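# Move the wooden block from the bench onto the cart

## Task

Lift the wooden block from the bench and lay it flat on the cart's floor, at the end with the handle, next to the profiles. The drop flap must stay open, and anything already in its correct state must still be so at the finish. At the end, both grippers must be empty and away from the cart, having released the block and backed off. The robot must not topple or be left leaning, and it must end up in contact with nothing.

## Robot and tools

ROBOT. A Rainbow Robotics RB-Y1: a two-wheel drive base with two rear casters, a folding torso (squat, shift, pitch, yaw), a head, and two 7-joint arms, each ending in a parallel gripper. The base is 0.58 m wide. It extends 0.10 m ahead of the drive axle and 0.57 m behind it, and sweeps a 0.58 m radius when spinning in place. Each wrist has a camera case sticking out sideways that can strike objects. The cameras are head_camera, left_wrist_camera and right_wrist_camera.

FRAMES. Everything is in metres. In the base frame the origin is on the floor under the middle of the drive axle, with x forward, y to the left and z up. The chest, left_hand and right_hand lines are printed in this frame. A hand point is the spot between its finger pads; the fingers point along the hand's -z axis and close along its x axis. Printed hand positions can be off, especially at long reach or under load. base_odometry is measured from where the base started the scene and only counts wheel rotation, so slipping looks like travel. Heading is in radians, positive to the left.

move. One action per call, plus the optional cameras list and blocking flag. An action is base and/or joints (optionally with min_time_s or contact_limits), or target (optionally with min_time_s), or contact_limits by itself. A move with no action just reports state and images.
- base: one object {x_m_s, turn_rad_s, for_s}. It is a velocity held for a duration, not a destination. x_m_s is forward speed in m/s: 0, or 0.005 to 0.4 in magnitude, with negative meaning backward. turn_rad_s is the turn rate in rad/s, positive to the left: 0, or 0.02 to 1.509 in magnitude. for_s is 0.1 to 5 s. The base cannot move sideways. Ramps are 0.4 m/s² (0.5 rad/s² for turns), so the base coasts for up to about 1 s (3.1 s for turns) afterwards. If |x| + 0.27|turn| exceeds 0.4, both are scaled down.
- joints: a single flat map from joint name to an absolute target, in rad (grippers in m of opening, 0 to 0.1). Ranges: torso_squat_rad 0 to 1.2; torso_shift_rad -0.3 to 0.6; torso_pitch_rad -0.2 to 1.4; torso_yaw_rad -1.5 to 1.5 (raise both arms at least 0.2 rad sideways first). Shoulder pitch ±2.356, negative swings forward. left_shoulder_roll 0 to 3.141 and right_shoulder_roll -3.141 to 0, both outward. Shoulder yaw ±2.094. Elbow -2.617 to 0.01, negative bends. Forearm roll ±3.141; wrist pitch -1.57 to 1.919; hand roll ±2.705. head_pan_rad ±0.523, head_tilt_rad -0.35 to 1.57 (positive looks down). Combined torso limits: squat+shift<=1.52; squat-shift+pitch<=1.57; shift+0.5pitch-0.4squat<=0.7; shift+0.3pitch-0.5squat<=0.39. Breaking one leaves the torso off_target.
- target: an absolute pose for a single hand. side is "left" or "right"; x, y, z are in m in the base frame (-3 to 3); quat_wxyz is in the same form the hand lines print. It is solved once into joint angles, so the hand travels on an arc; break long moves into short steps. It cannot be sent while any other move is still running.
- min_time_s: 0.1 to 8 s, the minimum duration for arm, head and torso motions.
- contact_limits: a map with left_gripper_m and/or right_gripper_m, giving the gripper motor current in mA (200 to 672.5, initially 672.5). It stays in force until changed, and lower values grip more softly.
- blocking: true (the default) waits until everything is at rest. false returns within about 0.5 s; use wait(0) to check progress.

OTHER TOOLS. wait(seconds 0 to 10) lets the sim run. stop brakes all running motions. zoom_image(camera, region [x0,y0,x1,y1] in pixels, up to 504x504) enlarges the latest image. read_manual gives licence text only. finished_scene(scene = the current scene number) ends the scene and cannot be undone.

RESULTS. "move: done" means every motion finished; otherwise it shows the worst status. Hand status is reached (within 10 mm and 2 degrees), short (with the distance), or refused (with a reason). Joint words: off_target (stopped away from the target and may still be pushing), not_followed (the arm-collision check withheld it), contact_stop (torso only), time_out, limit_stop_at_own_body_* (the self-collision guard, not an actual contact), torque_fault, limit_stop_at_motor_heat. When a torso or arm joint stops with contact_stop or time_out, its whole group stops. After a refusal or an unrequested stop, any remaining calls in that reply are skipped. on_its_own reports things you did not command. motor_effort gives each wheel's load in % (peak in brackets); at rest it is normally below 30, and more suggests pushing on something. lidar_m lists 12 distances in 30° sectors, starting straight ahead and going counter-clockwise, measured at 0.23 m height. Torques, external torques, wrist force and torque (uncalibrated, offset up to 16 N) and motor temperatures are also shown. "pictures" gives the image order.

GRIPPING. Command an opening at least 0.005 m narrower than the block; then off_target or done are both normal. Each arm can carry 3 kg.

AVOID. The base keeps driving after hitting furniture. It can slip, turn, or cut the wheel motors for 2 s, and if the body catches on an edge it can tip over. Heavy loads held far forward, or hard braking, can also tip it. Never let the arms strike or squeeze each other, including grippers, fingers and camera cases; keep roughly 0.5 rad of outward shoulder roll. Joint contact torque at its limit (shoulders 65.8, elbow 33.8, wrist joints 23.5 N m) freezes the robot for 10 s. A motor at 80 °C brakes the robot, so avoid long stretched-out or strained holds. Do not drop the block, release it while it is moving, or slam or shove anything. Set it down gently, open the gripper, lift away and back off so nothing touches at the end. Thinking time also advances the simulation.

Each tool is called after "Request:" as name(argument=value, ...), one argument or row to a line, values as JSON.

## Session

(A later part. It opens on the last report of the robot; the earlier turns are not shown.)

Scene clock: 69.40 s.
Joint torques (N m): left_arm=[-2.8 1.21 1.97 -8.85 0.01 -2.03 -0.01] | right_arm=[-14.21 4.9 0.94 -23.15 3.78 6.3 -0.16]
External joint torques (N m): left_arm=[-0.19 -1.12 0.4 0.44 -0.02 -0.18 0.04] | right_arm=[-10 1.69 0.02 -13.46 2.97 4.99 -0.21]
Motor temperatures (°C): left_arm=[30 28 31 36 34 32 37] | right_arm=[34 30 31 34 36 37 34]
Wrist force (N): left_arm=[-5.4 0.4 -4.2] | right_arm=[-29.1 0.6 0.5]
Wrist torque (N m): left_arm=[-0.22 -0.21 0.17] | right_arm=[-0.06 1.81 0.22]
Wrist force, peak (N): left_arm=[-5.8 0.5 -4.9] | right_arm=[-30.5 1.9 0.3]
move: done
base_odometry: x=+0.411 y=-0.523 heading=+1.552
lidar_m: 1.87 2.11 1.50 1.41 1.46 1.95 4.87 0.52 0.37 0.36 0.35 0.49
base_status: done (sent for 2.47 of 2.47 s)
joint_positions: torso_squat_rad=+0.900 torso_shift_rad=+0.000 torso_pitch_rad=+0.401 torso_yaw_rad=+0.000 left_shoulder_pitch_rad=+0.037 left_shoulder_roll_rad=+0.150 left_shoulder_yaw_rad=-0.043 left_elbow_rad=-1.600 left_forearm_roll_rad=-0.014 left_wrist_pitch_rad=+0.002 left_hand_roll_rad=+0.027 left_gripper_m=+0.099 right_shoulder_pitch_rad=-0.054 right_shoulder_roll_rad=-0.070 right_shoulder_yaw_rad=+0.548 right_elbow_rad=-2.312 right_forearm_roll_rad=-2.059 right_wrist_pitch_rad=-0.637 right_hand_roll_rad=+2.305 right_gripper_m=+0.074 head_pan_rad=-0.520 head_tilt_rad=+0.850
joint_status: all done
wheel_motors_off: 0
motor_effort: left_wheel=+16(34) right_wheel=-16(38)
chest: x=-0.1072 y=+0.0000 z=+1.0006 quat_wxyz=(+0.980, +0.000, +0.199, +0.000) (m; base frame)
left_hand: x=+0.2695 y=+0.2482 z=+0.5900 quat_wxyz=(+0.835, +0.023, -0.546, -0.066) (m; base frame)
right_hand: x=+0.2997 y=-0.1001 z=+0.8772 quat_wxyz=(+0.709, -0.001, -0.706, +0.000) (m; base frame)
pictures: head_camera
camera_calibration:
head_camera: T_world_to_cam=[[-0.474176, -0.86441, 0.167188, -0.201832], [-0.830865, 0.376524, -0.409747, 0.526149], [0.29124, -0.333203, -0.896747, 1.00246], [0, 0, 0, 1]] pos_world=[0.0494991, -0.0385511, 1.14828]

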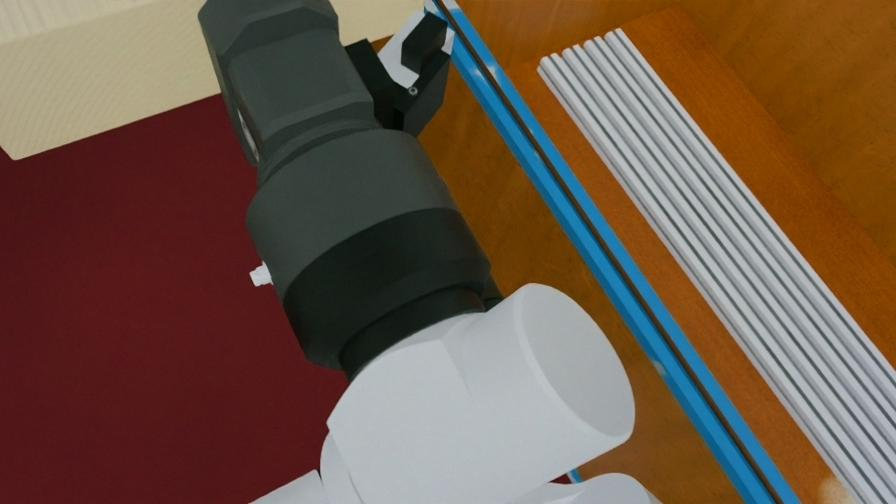

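Request:
move(
  base={"turn_rad_s":0.1,"for_s":0.3},
  joints={"torso_squat_rad":0.5,"torso_shift_rad":0.2,"torso_pitch_rad":0.6,"head_tilt_rad":0.6},
  min_time_s=2,
  cameras=["head_camera"],
)

Request:
zoom_image(
  camera="head_camera",
  region=[400, 100, 800, 504],
)

Scene clock: 80.23 s.
Joint torques (N m): left_arm=[1.35 1.12 1.96 -7.54 -0.02 -1.87 -0.04] | right_arm=[-11.89 5.08 1.46 -23.03 3.87 6.07 -0.22]
External joint torques (N m): left_arm=[-0.45 -1 0.62 0.51 -0.04 -0.19 0] | right_arm=[-10.48 2.12 -0.32 -13.32 3.09 4.83 -0.27]
Motor temperatures (°C): left_arm=[30 28 31 36 34 32 37] | right_arm=[34 30 31 35 36 38 34]
Wrist force (N): left_arm=[-3.7 1.1 -4.7] | right_arm=[-27.3 1.5 -4.7]
Wrist torque (N m): left_arm=[-0.26 -0.02 0.12] | right_arm=[-0.08 1.87 0.22]
Wrist force, peak (N): left_arm=[-5.7 1.3 -5.1] | right_arm=[-29.7 2.1 0.8]
move: done
base_odometry: x=+0.411 y=-0.523 heading=+1.580
lidar_m: 4.27 2.06 1.49 1.41 1.48 2.02 4.65 0.50 0.37 0.35 0.36 0.50
base_status: done (sent for 0.3 of 0.3 s)
joint_positions: torso_squat_rad=+0.500 torso_shift_rad=+0.200 torso_pitch_rad=+0.601 torso_yaw_rad=+0.000 left_shoulder_pitch_rad=+0.037 left_shoulder_roll_rad=+0.150 left_shoulder_yaw_rad=-0.043 left_elbow_rad=-1.600 left_forearm_roll_rad=-0.014 left_wrist_pitch_rad=+0.002 left_hand_roll_rad=+0.027 left_gripper_m=+0.099 right_shoulder_pitch_rad=-0.054 right_shoulder_roll_rad=-0.070 right_shoulder_yaw_rad=+0.548 right_elbow_rad=-2.312 right_forearm_roll_rad=-2.059 right_wrist_pitch_rad=-0.637 right_hand_roll_rad=+2.305 right_gripper_m=+0.074 head_pan_rad=-0.520 head_tilt_rad=+0.600
joint_status: all done
wheel_motors_off: 0
motor_effort: left_wheel=-17(38) right_wheel=+22(44)
chest: x=+0.0693 y=+0.0000 z=+1.1377 quat_wxyz=(+0.955, +0.000, +0.296, +0.000) (m; base frame)
left_hand: x=+0.3567 y=+0.2482 z=+0.6604 quat_wxyz=(+0.885, +0.016, -0.460, -0.068) (m; base frame)
right_hand: x=+0.4435 y=-0.1001 z=+0.9359 quat_wxyz=(+0.776, -0.001, -0.631, +0.000) (m; base frame)
pictures: head_camera
camera_calibration:
head_camera: T_world_to_cam=[[-0.426093, -0.868306, 0.253947, -0.243141], [-0.843107, 0.279341, -0.459499, 0.813641], [0.328048, -0.409893, -0.8511, 0.977464], [0, 0, 0, 1]] pos_world=[0.261731, -0.0377482, 1.26753]

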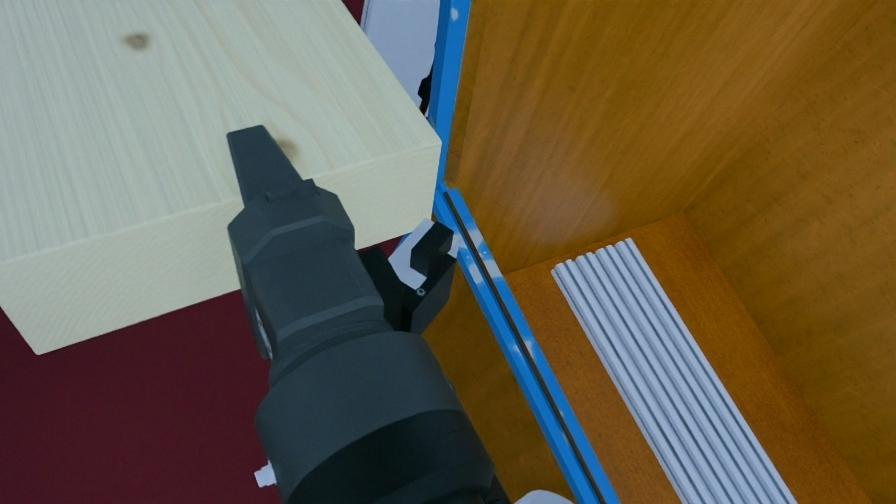

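Scaled by 1.248 from the camera's 896x504 image, which has a finer 1280x720 frame.

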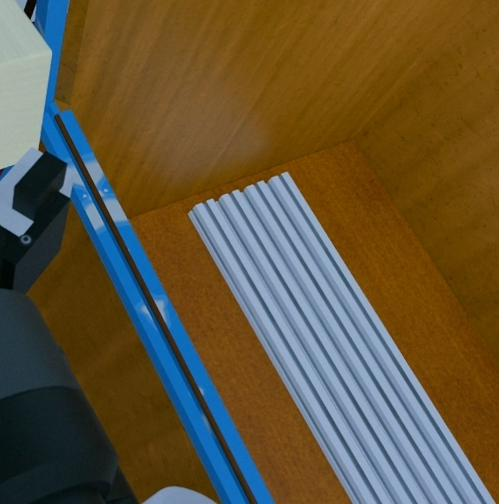

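Request:
move(
  target={"side":"right","x":0.27,"y":-0.30,"z":0.95,"quat_wxyz":[0.7071,0,-0.7071,0]},
  min_time_s=2,
  cameras=[],
)

Request:
move(
  target={"side":"right","x":0.27,"y":-0.55,"z":0.95,"quat_wxyz":[0.7071,0,-0.7071,0]},
  min_time_s=2,
  cameras=["head_camera"],
)

Request:
move(
  target={"side":"right","x":0.37,"y":-0.575,"z":0.82,"quat_wxyz":[0.9062,-0.0074,-0.4225,-0.0159]},
  min_time_s=2,
  cameras=["head_camera"],
)

Scene clock: 90.77 s.
Joint torques (N m): left_arm=[1.46 1.39 1.74 -7.62 -0.04 -1.78 -0.02] | right_arm=[5.16 -3.08 -7.38 -16.92 3.3 -8.13 -0.19]
External joint torques (N m): left_arm=[-0.33 -0.73 0.39 0.43 -0.07 -0.1 0.02] | right_arm=[-3.95 1.06 -5.23 -10.43 2.37 -6.47 -0.24]
Motor temperatures (°C): left_arm=[30 28 31 36 34 32 37] | right_arm=[34 30 31 35 36 38 34]
Wrist force (N): left_arm=[-4.2 1.0 -5.0] | right_arm=[-28.5 1.0 -0.3]
Wrist torque (N m): left_arm=[-0.30 -0.05 0.15] | right_arm=[-0.24 1.85 0.31]
Wrist force, peak (N): left_arm=[-5.1 -0.2 -5.6] | right_arm=[-31.7 1.9 1.8]
move: done
base_odometry: x=+0.411 y=-0.523 heading=+1.580
lidar_m: 4.26 2.06 1.48 1.41 1.47 2.01 4.66 0.51 0.38 0.35 0.36 0.49
base_status: not commanded
joint_positions: torso_squat_rad=+0.500 torso_shift_rad=+0.200 torso_pitch_rad=+0.601 torso_yaw_rad=+0.000 left_shoulder_pitch_rad=+0.037 left_shoulder_roll_rad=+0.150 left_shoulder_yaw_rad=-0.043 left_elbow_rad=-1.600 left_forearm_roll_rad=-0.014 left_wrist_pitch_rad=+0.002 left_hand_roll_rad=+0.027 left_gripper_m=+0.099 right_shoulder_pitch_rad=+0.718 right_shoulder_roll_rad=-0.752 right_shoulder_yaw_rad=+0.280 right_elbow_rad=-2.295 right_forearm_roll_rad=-0.863 right_wrist_pitch_rad=-0.911 right_hand_roll_rad=+0.527 right_gripper_m=+0.074 head_pan_rad=-0.520 head_tilt_rad=+0.600
joint_status: all done
wheel_motors_off: 0
motor_effort: left_wheel=-16(17) right_wheel=+24(24)
chest: x=+0.0692 y=+0.0000 z=+1.1378 quat_wxyz=(+0.955, +0.000, +0.296, +0.000) (m; base frame)
left_hand: x=+0.3567 y=+0.2482 z=+0.6606 quat_wxyz=(+0.885, +0.016, -0.460, -0.068) (m; base frame)
right_hand: x=+0.2691 y=-0.2997 z=+0.9488 quat_wxyz=(+0.710, +0.000, -0.704, +0.000) (m; base frame)
right_hand_status: reached (checked arc, planned for 2.0 s): 2 mm and 0.5 deg off.
pictures: none
No camera images: "cameras" was empty.

Scene clock: 93.10 s.
Joint torques (N m): left_arm=[1.31 1.33 1.87 -7.62 0 -1.9 -0.14] | right_arm=[4.11 -7.35 -13.82 -1.79 -2.55 -8.98 -0.37]
External joint torques (N m): left_arm=[-0.48 -0.8 0.53 0.43 -0.02 -0.22 -0.09] | right_arm=[-4.7 -0.84 -7.93 -2.48 -2.16 -7.12 -0.42]
Motor temperatures (°C): left_arm=[30 28 31 36 34 32 37] | right_arm=[34 30 31 35 36 38 34]
Wrist force (N): left_arm=[-4.1 0.8 -5.5] | right_arm=[-28.6 0.5 -1.1]
Wrist torque (N m): left_arm=[-0.33 -0.05 0.16] | right_arm=[-0.25 1.82 0.29]
Wrist force, peak (N): left_arm=[-5.1 0.6 -5.8] | right_arm=[-30.2 1.5 -0.4]
move: done
base_odometry: x=+0.411 y=-0.523 heading=+1.580
lidar_m: 4.25 2.04 1.48 1.42 1.47 2.01 4.65 0.50 0.37 0.35 0.36 0.50
base_status: not commanded
joint_positions: torso_squat_rad=+0.500 torso_shift_rad=+0.200 torso_pitch_rad=+0.601 torso_yaw_rad=+0.000 left_shoulder_pitch_rad=+0.037 left_shoulder_roll_rad=+0.150 left_shoulder_yaw_rad=-0.043 left_elbow_rad=-1.600 left_forearm_roll_rad=-0.014 left_wrist_pitch_rad=+0.002 left_hand_roll_rad=+0.027 left_gripper_m=+0.099 right_shoulder_pitch_rad=+0.711 right_shoulder_roll_rad=-1.113 right_shoulder_yaw_rad=-0.051 right_elbow_rad=-1.574 right_forearm_roll_rad=-0.962 right_wrist_pitch_rad=-1.229 right_hand_roll_rad=-0.260 right_gripper_m=+0.074 head_pan_rad=-0.520 head_tilt_rad=+0.600
joint_status: all done
wheel_motors_off: 0
motor_effort: left_wheel=-16(17) right_wheel=+21(24)
chest: x=+0.0692 y=-0.0001 z=+1.1378 quat_wxyz=(+0.955, +0.000, +0.296, +0.000) (m; base frame)
left_hand: x=+0.3567 y=+0.2482 z=+0.6607 quat_wxyz=(+0.885, +0.016, -0.460, -0.068) (m; base frame)
right_hand: x=+0.2692 y=-0.5493 z=+0.9491 quat_wxyz=(+0.712, -0.003, -0.702, -0.002) (m; base frame)
right_hand_status: reached (checked arc, planned for 2.0 s): 1 mm and 0.9 deg off.
pictures: head_camera
camera_calibration:
head_camera: T_world_to_cam=[[-0.426087, -0.868458, 0.253438, -0.242788], [-0.842997, 0.279465, -0.459625, 0.81371], [0.328338, -0.409487, -0.851184, 0.977577], [0, 0, 0, 1]] pos_world=[0.261531, -0.037949, 1.26763]

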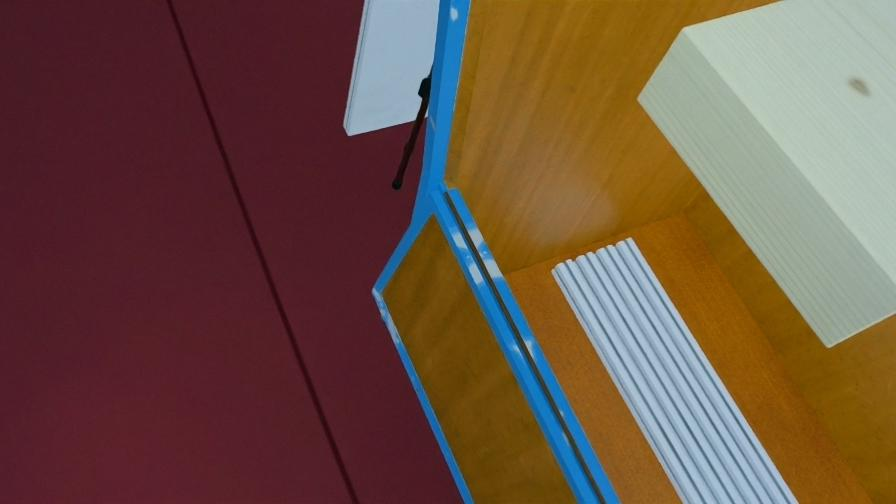

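Scene clock: 95.43 s.
Joint torques (N m): left_arm=[1.58 1.34 2 -7.54 -0.06 -1.88 -0.06] | right_arm=[-5.44 -15.54 -12.39 3.17 -1.48 -6.77 -0.62]
External joint torques (N m): left_arm=[-0.21 -0.79 0.65 0.51 -0.08 -0.21 -0.02] | right_arm=[-6.75 -4.46 -6.11 1.26 -1.37 -5.37 -0.66]
Motor temperatures (°C): left_arm=[30 28 31 36 34 32 37] | right_arm=[34 30 31 35 36 38 34]
Wrist force (N): left_arm=[-4.7 1.3 -5.1] | right_arm=[-21.4 1.2 -17.8]
Wrist torque (N m): left_arm=[-0.34 -0.14 0.14] | right_arm=[-0.39 1.39 0.19]
Wrist force, peak (N): left_arm=[-4.7 1.6 -5.4] | right_arm=[-25.6 0.5 -14.0]
move: done
base_odometry: x=+0.411 y=-0.523 heading=+1.580
lidar_m: 4.26 2.06 1.48 1.41 1.48 2.02 4.64 0.51 0.37 0.36 0.35 0.49
base_status: not commanded
joint_positions: torso_squat_rad=+0.500 torso_shift_rad=+0.200 torso_pitch_rad=+0.601 torso_yaw_rad=+0.000 left_shoulder_pitch_rad=+0.037 left_shoulder_roll_rad=+0.150 left_shoulder_yaw_rad=-0.043 left_elbow_rad=-1.600 left_forearm_roll_rad=-0.014 left_wrist_pitch_rad=+0.002 left_hand_roll_rad=+0.027 left_gripper_m=+0.099 right_shoulder_pitch_rad=+0.409 right_shoulder_roll_rad=-1.496 right_shoulder_yaw_rad=+0.113 right_elbow_rad=-1.537 right_forearm_roll_rad=-1.175 right_wrist_pitch_rad=-0.415 right_hand_roll_rad=-0.340 right_gripper_m=+0.074 head_pan_rad=-0.520 head_tilt_rad=+0.600
joint_status: all done
wheel_motors_off: 0
motor_effort: left_wheel=-16(17) right_wheel=+24(24)
chest: x=+0.0692 y=-0.0001 z=+1.1378 quat_wxyz=(+0.955, +0.000, +0.296, +0.000) (m; base frame)
left_hand: x=+0.3567 y=+0.2482 z=+0.6607 quat_wxyz=(+0.885, +0.016, -0.460, -0.068) (m; base frame)
right_hand: x=+0.3679 y=-0.5743 z=+0.8191 quat_wxyz=(+0.908, -0.011, -0.419, -0.018) (m; base frame)
right_hand_status: reached (checked arc, planned for 2.0 s): 2 mm and 0.6 deg off.
pictures: head_camera
camera_calibration:
head_camera: T_world_to_cam=[[-0.426087, -0.868458, 0.253438, -0.242788], [-0.842997, 0.279465, -0.459625, 0.81371], [0.328338, -0.409487, -0.851184, 0.977577], [0, 0, 0, 1]] pos_world=[0.261531, -0.037949, 1.26763]

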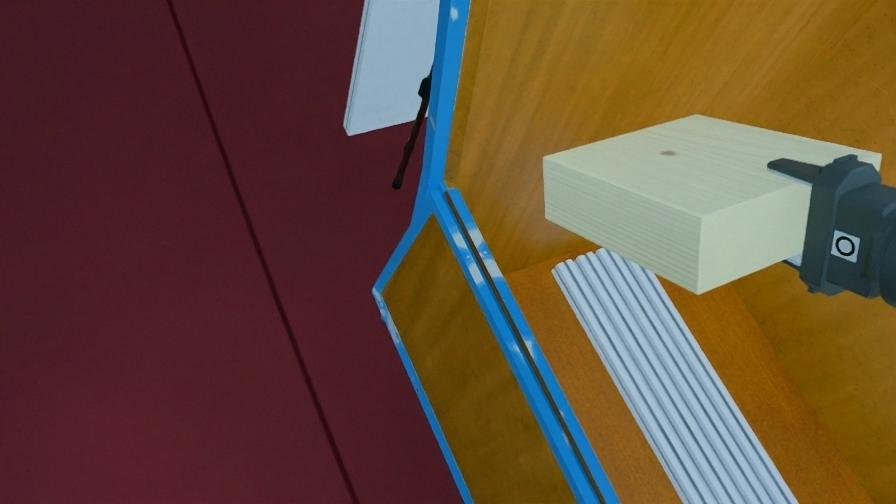

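Request:
move(
  joints={"torso_squat_rad":1.12},
  min_time_s=3.5,
  cameras=[],
)

Request:
move(
  target={"side":"right","x":0.37,"y":-0.55,"z":0.51,"quat_wxyz":[0.9063,-0.0053,-0.4226,-0.0113]},
  min_time_s=1.5,
  cameras=["head_camera"],
)

Request:
move(
  target={"side":"right","x":0.37,"y":-0.535,"z":0.505,"quat_wxyz":[0.9063,-0.0053,-0.4226,-0.0113]},
  min_time_s=1,
  cameras=["head_camera"],
)

Scene clock: 106.33 s.
Joint torques (N m): left_arm=[1.55 0.91 1.95 -7.48 -0.14 -1.77 -0.14] | right_arm=[-5.62 -15.34 -12.78 3.27 -1.4 -6.63 -0.45]
External joint torques (N m): left_arm=[-0.23 -1.22 0.6 0.57 -0.17 -0.1 -0.1] | right_arm=[-6.93 -4.26 -6.5 1.36 -1.29 -5.22 -0.49]
Motor temperatures (°C): left_arm=[30 28 31 36 34 32 37] | right_arm=[34 30 32 34 36 38 34]
Wrist force (N): left_arm=[-4.6 0.7 -5.3] | right_arm=[-21.4 1.4 -17.2]
Wrist torque (N m): left_arm=[-0.27 -0.12 0.14] | right_arm=[-0.36 1.40 0.20]
Wrist force, peak (N): left_arm=[-5.0 1.0 -5.9] | right_arm=[-22.2 1.5 -17.8]
move: done
base_odometry: x=+0.411 y=-0.523 heading=+1.580
lidar_m: 4.26 2.05 1.49 1.42 1.47 2.01 4.67 0.51 0.37 0.35 0.36 0.50
base_status: not commanded
joint_positions: torso_squat_rad=+1.120 torso_shift_rad=+0.200 torso_pitch_rad=+0.601 torso_yaw_rad=+0.000 left_shoulder_pitch_rad=+0.037 left_shoulder_roll_rad=+0.150 left_shoulder_yaw_rad=-0.043 left_elbow_rad=-1.600 left_forearm_roll_rad=-0.014 left_wrist_pitch_rad=+0.002 left_hand_roll_rad=+0.027 left_gripper_m=+0.099 right_shoulder_pitch_rad=+0.409 right_shoulder_roll_rad=-1.496 right_shoulder_yaw_rad=+0.113 right_elbow_rad=-1.537 right_forearm_roll_rad=-1.175 right_wrist_pitch_rad=-0.415 right_hand_roll_rad=-0.340 right_gripper_m=+0.074 head_pan_rad=-0.520 head_tilt_rad=+0.600
joint_status: all done
wheel_motors_off: 0
motor_effort: left_wheel=-16(17) right_wheel=+22(24)
chest: x=+0.0076 y=-0.0001 z=+0.8347 quat_wxyz=(+0.955, +0.000, +0.296, +0.000) (m; base frame)
left_hand: x=+0.2952 y=+0.2482 z=+0.3576 quat_wxyz=(+0.885, +0.016, -0.460, -0.068) (m; base frame)
right_hand: x=+0.3064 y=-0.5743 z=+0.5161 quat_wxyz=(+0.908, -0.010, -0.419, -0.018) (m; base frame)
pictures: none
No camera images: "cameras" was empty.

Scene clock: 108.17 s.
Joint torques (N m): left_arm=[1.27 1.06 2.01 -7.66 0.04 -1.92 -0.07] | right_arm=[-9.04 -18.57 -15.13 1.05 -0.94 -6.78 -0.1]
External joint torques (N m): left_arm=[-0.52 -1.07 0.67 0.39 0.01 -0.24 -0.03] | right_arm=[-7.87 -3.7 -7.43 0.15 -0.99 -5.34 -0.14]
Motor temperatures (°C): left_arm=[30 28 31 36 34 32 37] | right_arm=[34 30 32 33 36 38 34]
Wrist force (N): left_arm=[-5.1 0.8 -4.8] | right_arm=[-21.5 1.6 -16.9]
Wrist torque (N m): left_arm=[-0.31 -0.17 0.14] | right_arm=[-0.25 1.48 0.19]
Wrist force, peak (N): left_arm=[-4.8 0.8 -5.8] | right_arm=[-23.2 1.7 -17.6]
move: done
base_odometry: x=+0.411 y=-0.523 heading=+1.580
lidar_m: 4.26 2.05 1.47 1.42 1.47 2.01 4.66 0.51 0.37 0.35 0.36 0.50
base_status: not commanded
joint_positions: torso_squat_rad=+1.120 torso_shift_rad=+0.200 torso_pitch_rad=+0.601 torso_yaw_rad=+0.000 left_shoulder_pitch_rad=+0.037 left_shoulder_roll_rad=+0.150 left_shoulder_yaw_rad=-0.043 left_elbow_rad=-1.600 left_forearm_roll_rad=-0.014 left_wrist_pitch_rad=+0.002 left_hand_roll_rad=+0.027 left_gripper_m=+0.099 right_shoulder_pitch_rad=+0.138 right_shoulder_roll_rad=-1.459 right_shoulder_yaw_rad=+0.181 right_elbow_rad=-1.521 right_forearm_roll_rad=-1.213 right_wrist_pitch_rad=-0.219 right_hand_roll_rad=-0.263 right_gripper_m=+0.074 head_pan_rad=-0.520 head_tilt_rad=+0.600
joint_status: all done
wheel_motors_off: 0
motor_effort: left_wheel=-17(17) right_wheel=+23(25)
chest: x=+0.0076 y=-0.0001 z=+0.8347 quat_wxyz=(+0.955, +0.000, +0.296, +0.000) (m; base frame)
left_hand: x=+0.2952 y=+0.2482 z=+0.3576 quat_wxyz=(+0.885, +0.016, -0.460, -0.068) (m; base frame)
right_hand: x=+0.3677 y=-0.5498 z=+0.5088 quat_wxyz=(+0.907, -0.007, -0.420, -0.012) (m; base frame)
right_hand_status: reached (checked arc, planned for 1.5 s): 3 mm and 0.4 deg off.
pictures: head_camera
camera_calibration:
head_camera: T_world_to_cam=[[-0.426213, -0.868421, 0.253353, -0.192109], [-0.842889, 0.279549, -0.459773, 0.622592], [0.328452, -0.409509, -0.85113, 0.739733], [0, 0, 0, 1]] pos_world=[0.199931, -0.0379487, 0.96453]

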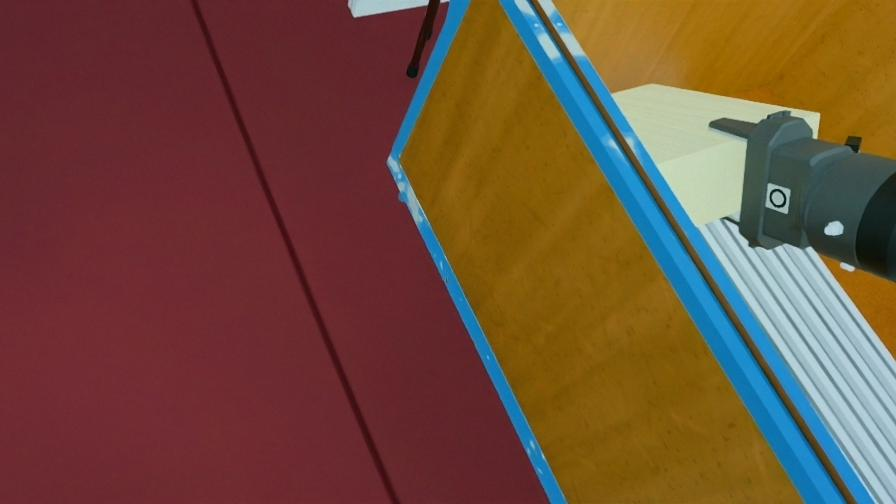

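Scene clock: 109.50 s.
Joint torques (N m): left_arm=[1.42 0.92 2.11 -7.53 -0.02 -1.77 -0.07] | right_arm=[-6.06 -17.41 -18.02 -1.42 -0.66 -6.9 -0.07]
External joint torques (N m): left_arm=[-0.36 -1.22 0.76 0.52 -0.05 -0.1 -0.03] | right_arm=[-5.23 -3 -9.88 -1.43 -0.78 -5.43 -0.11]
Motor temperatures (°C): left_arm=[30 28 31 36 34 32 37] | right_arm=[34 30 32 33 36 38 34]
Wrist force (N): left_arm=[-4.8 1.1 -5.1] | right_arm=[-21.9 1.6 -17.4]
Wrist torque (N m): left_arm=[-0.32 -0.16 0.15] | right_arm=[-0.37 1.39 0.20]
Wrist force, peak (N): left_arm=[-4.9 1.3 -5.7] | right_arm=[-22.6 1.4 -17.2]
move: done
base_odometry: x=+0.411 y=-0.523 heading=+1.580
lidar_m: 4.24 2.06 1.49 1.42 1.47 2.00 4.65 0.51 0.37 0.35 0.36 0.49
base_status: not commanded
joint_positions: torso_squat_rad=+1.120 torso_shift_rad=+0.200 torso_pitch_rad=+0.601 torso_yaw_rad=+0.000 left_shoulder_pitch_rad=+0.037 left_shoulder_roll_rad=+0.150 left_shoulder_yaw_rad=-0.043 left_elbow_rad=-1.600 left_forearm_roll_rad=-0.014 left_wrist_pitch_rad=+0.002 left_hand_roll_rad=+0.027 left_gripper_m=+0.099 right_shoulder_pitch_rad=+0.145 right_shoulder_roll_rad=-1.385 right_shoulder_yaw_rad=+0.113 right_elbow_rad=-1.562 right_forearm_roll_rad=-1.241 right_wrist_pitch_rad=-0.148 right_hand_roll_rad=-0.156 right_gripper_m=+0.074 head_pan_rad=-0.520 head_tilt_rad=+0.600
joint_status: all done
wheel_motors_off: 0
motor_effort: left_wheel=-16(17) right_wheel=+23(24)
chest: x=+0.0076 y=-0.0001 z=+0.8347 quat_wxyz=(+0.955, +0.000, +0.296, +0.000) (m; base frame)
left_hand: x=+0.2952 y=+0.2482 z=+0.3576 quat_wxyz=(+0.885, +0.016, -0.460, -0.068) (m; base frame)
right_hand: x=+0.3680 y=-0.5353 z=+0.5034 quat_wxyz=(+0.907, -0.004, -0.420, -0.011) (m; base frame)
right_hand_status: reached (checked arc, planned for 1.0 s): 3 mm and 0.3 deg off.
pictures: head_camera
camera_calibration:
head_camera: T_world_to_cam=[[-0.426213, -0.868421, 0.253353, -0.192109], [-0.842889, 0.279549, -0.459773, 0.622592], [0.328452, -0.409509, -0.85113, 0.739733], [0, 0, 0, 1]] pos_world=[0.199931, -0.0379487, 0.96453]

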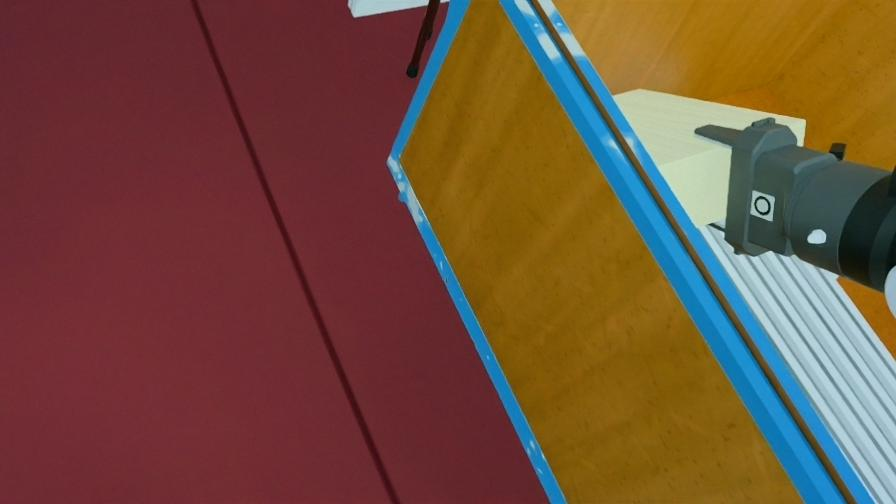

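Request:
move(
  target={"side":"right","x":0.37,"y":-0.527,"z":0.505,"quat_wxyz":[0.9063,-0.0053,-0.4226,-0.0113]},
  min_time_s=1,
  cameras=[],
)

Request:
move(
  target={"side":"right","x":0.37,"y":-0.521,"z":0.505,"quat_wxyz":[0.9063,-0.0053,-0.4226,-0.0113]},
  min_time_s=1,
  cameras=[],
)

Scene clock: 112.10 s.
Joint torques (N m): left_arm=[1.48 1.16 2 -7.73 -0.07 -1.82 -0.13] | right_arm=[-5.88 -16.25 -17.74 -4.02 -0.43 -6.74 0.08]
External joint torques (N m): left_arm=[-0.31 -0.97 0.65 0.32 -0.1 -0.15 -0.08] | right_arm=[-5.27 -2.23 -9.36 -3.57 -0.58 -5.25 0.05]
Motor temperatures (°C): left_arm=[30 28 31 36 34 32 37] | right_arm=[34 30 32 33 36 38 34]
Wrist force (N): left_arm=[-5.0 0.1 -4.8] | right_arm=[-20.7 -1.6 -17.1]
Wrist torque (N m): left_arm=[-0.16 -0.17 0.13] | right_arm=[-0.95 1.26 0.22]
Wrist force, peak (N): left_arm=[-4.8 0.9 -6.2] | right_arm=[-22.4 1.3 -17.5]
move: done
base_odometry: x=+0.411 y=-0.523 heading=+1.580
lidar_m: 4.25 2.04 1.49 1.42 1.47 2.02 4.67 0.51 0.38 0.35 0.36 0.49
base_status: not commanded
joint_positions: torso_squat_rad=+1.120 torso_shift_rad=+0.200 torso_pitch_rad=+0.601 torso_yaw_rad=+0.000 left_shoulder_pitch_rad=+0.037 left_shoulder_roll_rad=+0.150 left_shoulder_yaw_rad=-0.043 left_elbow_rad=-1.600 left_forearm_roll_rad=-0.014 left_wrist_pitch_rad=+0.002 left_hand_roll_rad=+0.027 left_gripper_m=+0.099 right_shoulder_pitch_rad=+0.159 right_shoulder_roll_rad=-1.346 right_shoulder_yaw_rad=+0.063 right_elbow_rad=-1.590 right_forearm_roll_rad=-1.253 right_wrist_pitch_rad=-0.105 right_hand_roll_rad=-0.103 right_gripper_m=+0.074 head_pan_rad=-0.520 head_tilt_rad=+0.600
joint_status: all done
wheel_motors_off: 0
motor_effort: left_wheel=-16(17) right_wheel=+22(25)
chest: x=+0.0076 y=-0.0001 z=+0.8347 quat_wxyz=(+0.955, +0.000, +0.296, +0.000) (m; base frame)
left_hand: x=+0.2952 y=+0.2482 z=+0.3576 quat_wxyz=(+0.885, +0.016, -0.460, -0.068) (m; base frame)
right_hand: x=+0.3682 y=-0.5280 z=+0.5039 quat_wxyz=(+0.907, -0.002, -0.421, -0.010) (m; base frame)
right_hand_status: reached (checked arc, planned for 1.0 s): 2 mm and 0.5 deg off.
pictures: none
No camera images: "cameras" was empty.

Scene clock: 113.43 s.
Joint torques (N m): left_arm=[1.56 0.9 1.88 -7.8 -0.03 -1.79 -0.02] | right_arm=[-5.41 -15.6 -17.58 -6.41 -0.45 -6.54 0.07]
External joint torques (N m): left_arm=[-0.23 -1.23 0.53 0.25 -0.06 -0.12 0.02] | right_arm=[-5.06 -1.89 -8.96 -5.45 -0.62 -5.04 0.03]
Motor temperatures (°C): left_arm=[30 28 31 36 34 32 37] | right_arm=[34 30 32 33 36 38 34]
Wrist force (N): left_arm=[-4.9 1.4 -5.4] | right_arm=[-19.7 -2.7 -17.5]
Wrist torque (N m): left_arm=[-0.33 -0.13 0.15] | right_arm=[-1.10 1.19 0.14]
Wrist force, peak (N): left_arm=[-4.8 1.0 -6.1] | right_arm=[-24.2 -2.7 -17.4]
move: done
base_odometry: x=+0.411 y=-0.523 heading=+1.580
lidar_m: 4.26 2.05 1.49 1.42 1.47 2.01 4.65 0.51 0.37 0.36 0.35 0.50
base_status: not commanded
joint_positions: torso_squat_rad=+1.120 torso_shift_rad=+0.200 torso_pitch_rad=+0.601 torso_yaw_rad=+0.000 left_shoulder_pitch_rad=+0.037 left_shoulder_roll_rad=+0.150 left_shoulder_yaw_rad=-0.043 left_elbow_rad=-1.600 left_forearm_roll_rad=-0.014 left_wrist_pitch_rad=+0.002 left_hand_roll_rad=+0.027 left_gripper_m=+0.099 right_shoulder_pitch_rad=+0.168 right_shoulder_roll_rad=-1.297 right_shoulder_yaw_rad=+0.010 right_elbow_rad=-1.614 right_forearm_roll_rad=-1.256 right_wrist_pitch_rad=-0.054 right_hand_roll_rad=-0.053 right_gripper_m=+0.074 head_pan_rad=-0.520 head_tilt_rad=+0.600
joint_status: all done
wheel_motors_off: 0
motor_effort: left_wheel=-16(17) right_wheel=+20(25)
chest: x=+0.0076 y=-0.0001 z=+0.8347 quat_wxyz=(+0.955, +0.000, +0.296, +0.000) (m; base frame)
left_hand: x=+0.2952 y=+0.2482 z=+0.3576 quat_wxyz=(+0.885, +0.016, -0.460, -0.068) (m; base frame)
right_hand: x=+0.3681 y=-0.5223 z=+0.5039 quat_wxyz=(+0.907, -0.001, -0.421, -0.010) (m; base frame)
right_hand_status: reached (checked arc, planned for 1.0 s): 3 mm and 0.5 deg off.
pictures: none
No camera images: "cameras" was empty.

Request:
move(
  target={"side":"right","x":0.37,"y":-0.516,"z":0.505,"quat_wxyz":[0.9063,-0.0053,-0.4226,-0.0113]},
  min_time_s=1,
  cameras=["head_camera"],
)

Scene clock: 116.80 s.
Joint torques (N m): left_arm=[1.46 0.94 2.04 -7.69 0.05 -1.84 -0.03] | right_arm=[-8.2 -13.24 -14.76 -15.43 -0.57 -6.51 -0.68]
External joint torques (N m): left_arm=[-0.32 -1.19 0.69 0.36 0.02 -0.16 0.01] | right_arm=[-8.12 0.25 -5.91 -13.94 -0.76 -5 -0.72]
Motor temperatures (°C): left_arm=[30 28 31 36 34 32 37] | right_arm=[34 30 32 33 36 38 34]
Wrist force (N): left_arm=[-4.7 0.1 -5.0] | right_arm=[-19.6 -21.1 -18.7]
Wrist torque (N m): left_arm=[-0.20 -0.12 0.16] | right_arm=[-0.45 1.30 0.73]
Wrist force, peak (N): left_arm=[-4.8 0.5 -6.1] | right_arm=[-24.2 -18.2 -20.1]
move: done
base_odometry: x=+0.411 y=-0.523 heading=+1.580
lidar_m: 4.23 2.05 1.48 1.42 1.47 2.02 4.65 0.51 0.38 0.35 0.36 0.49
base_status: not commanded
joint_positions: torso_squat_rad=+1.120 torso_shift_rad=+0.200 torso_pitch_rad=+0.601 torso_yaw_rad=+0.000 left_shoulder_pitch_rad=+0.037 left_shoulder_roll_rad=+0.150 left_shoulder_yaw_rad=-0.043 left_elbow_rad=-1.600 left_forearm_roll_rad=-0.014 left_wrist_pitch_rad=+0.002 left_hand_roll_rad=+0.027 left_gripper_m=+0.099 right_shoulder_pitch_rad=+0.170 right_shoulder_roll_rad=-1.243 right_shoulder_yaw_rad=-0.042 right_elbow_rad=-1.632 right_forearm_roll_rad=-1.245 right_wrist_pitch_rad=+0.001 right_hand_roll_rad=-0.012 right_gripper_m=+0.074 head_pan_rad=-0.520 head_tilt_rad=+0.600
joint_status: all done
wheel_motors_off: 0
motor_effort: left_wheel=-18(19) right_wheel=+25(25)
chest: x=+0.0076 y=-0.0002 z=+0.8347 quat_wxyz=(+0.955, +0.000, +0.296, +0.000) (m; base frame)
left_hand: x=+0.2952 y=+0.2481 z=+0.3576 quat_wxyz=(+0.885, +0.016, -0.460, -0.068) (m; base frame)
right_hand: x=+0.3677 y=-0.5186 z=+0.5038 quat_wxyz=(+0.907, -0.003, -0.421, -0.010) (m; base frame)
right_hand_status: reached (checked arc, planned for 1.0 s): 4 mm and 0.4 deg off.
pictures: head_camera
camera_calibration:
head_camera: T_world_to_cam=[[-0.426402, -0.868318, 0.253386, -0.192185], [-0.842835, 0.279722, -0.459766, 0.62261], [0.328345, -0.409608, -0.851123, 0.739703], [0, 0, 0, 1]] pos_world=[0.199931, -0.0380478, 0.964531]

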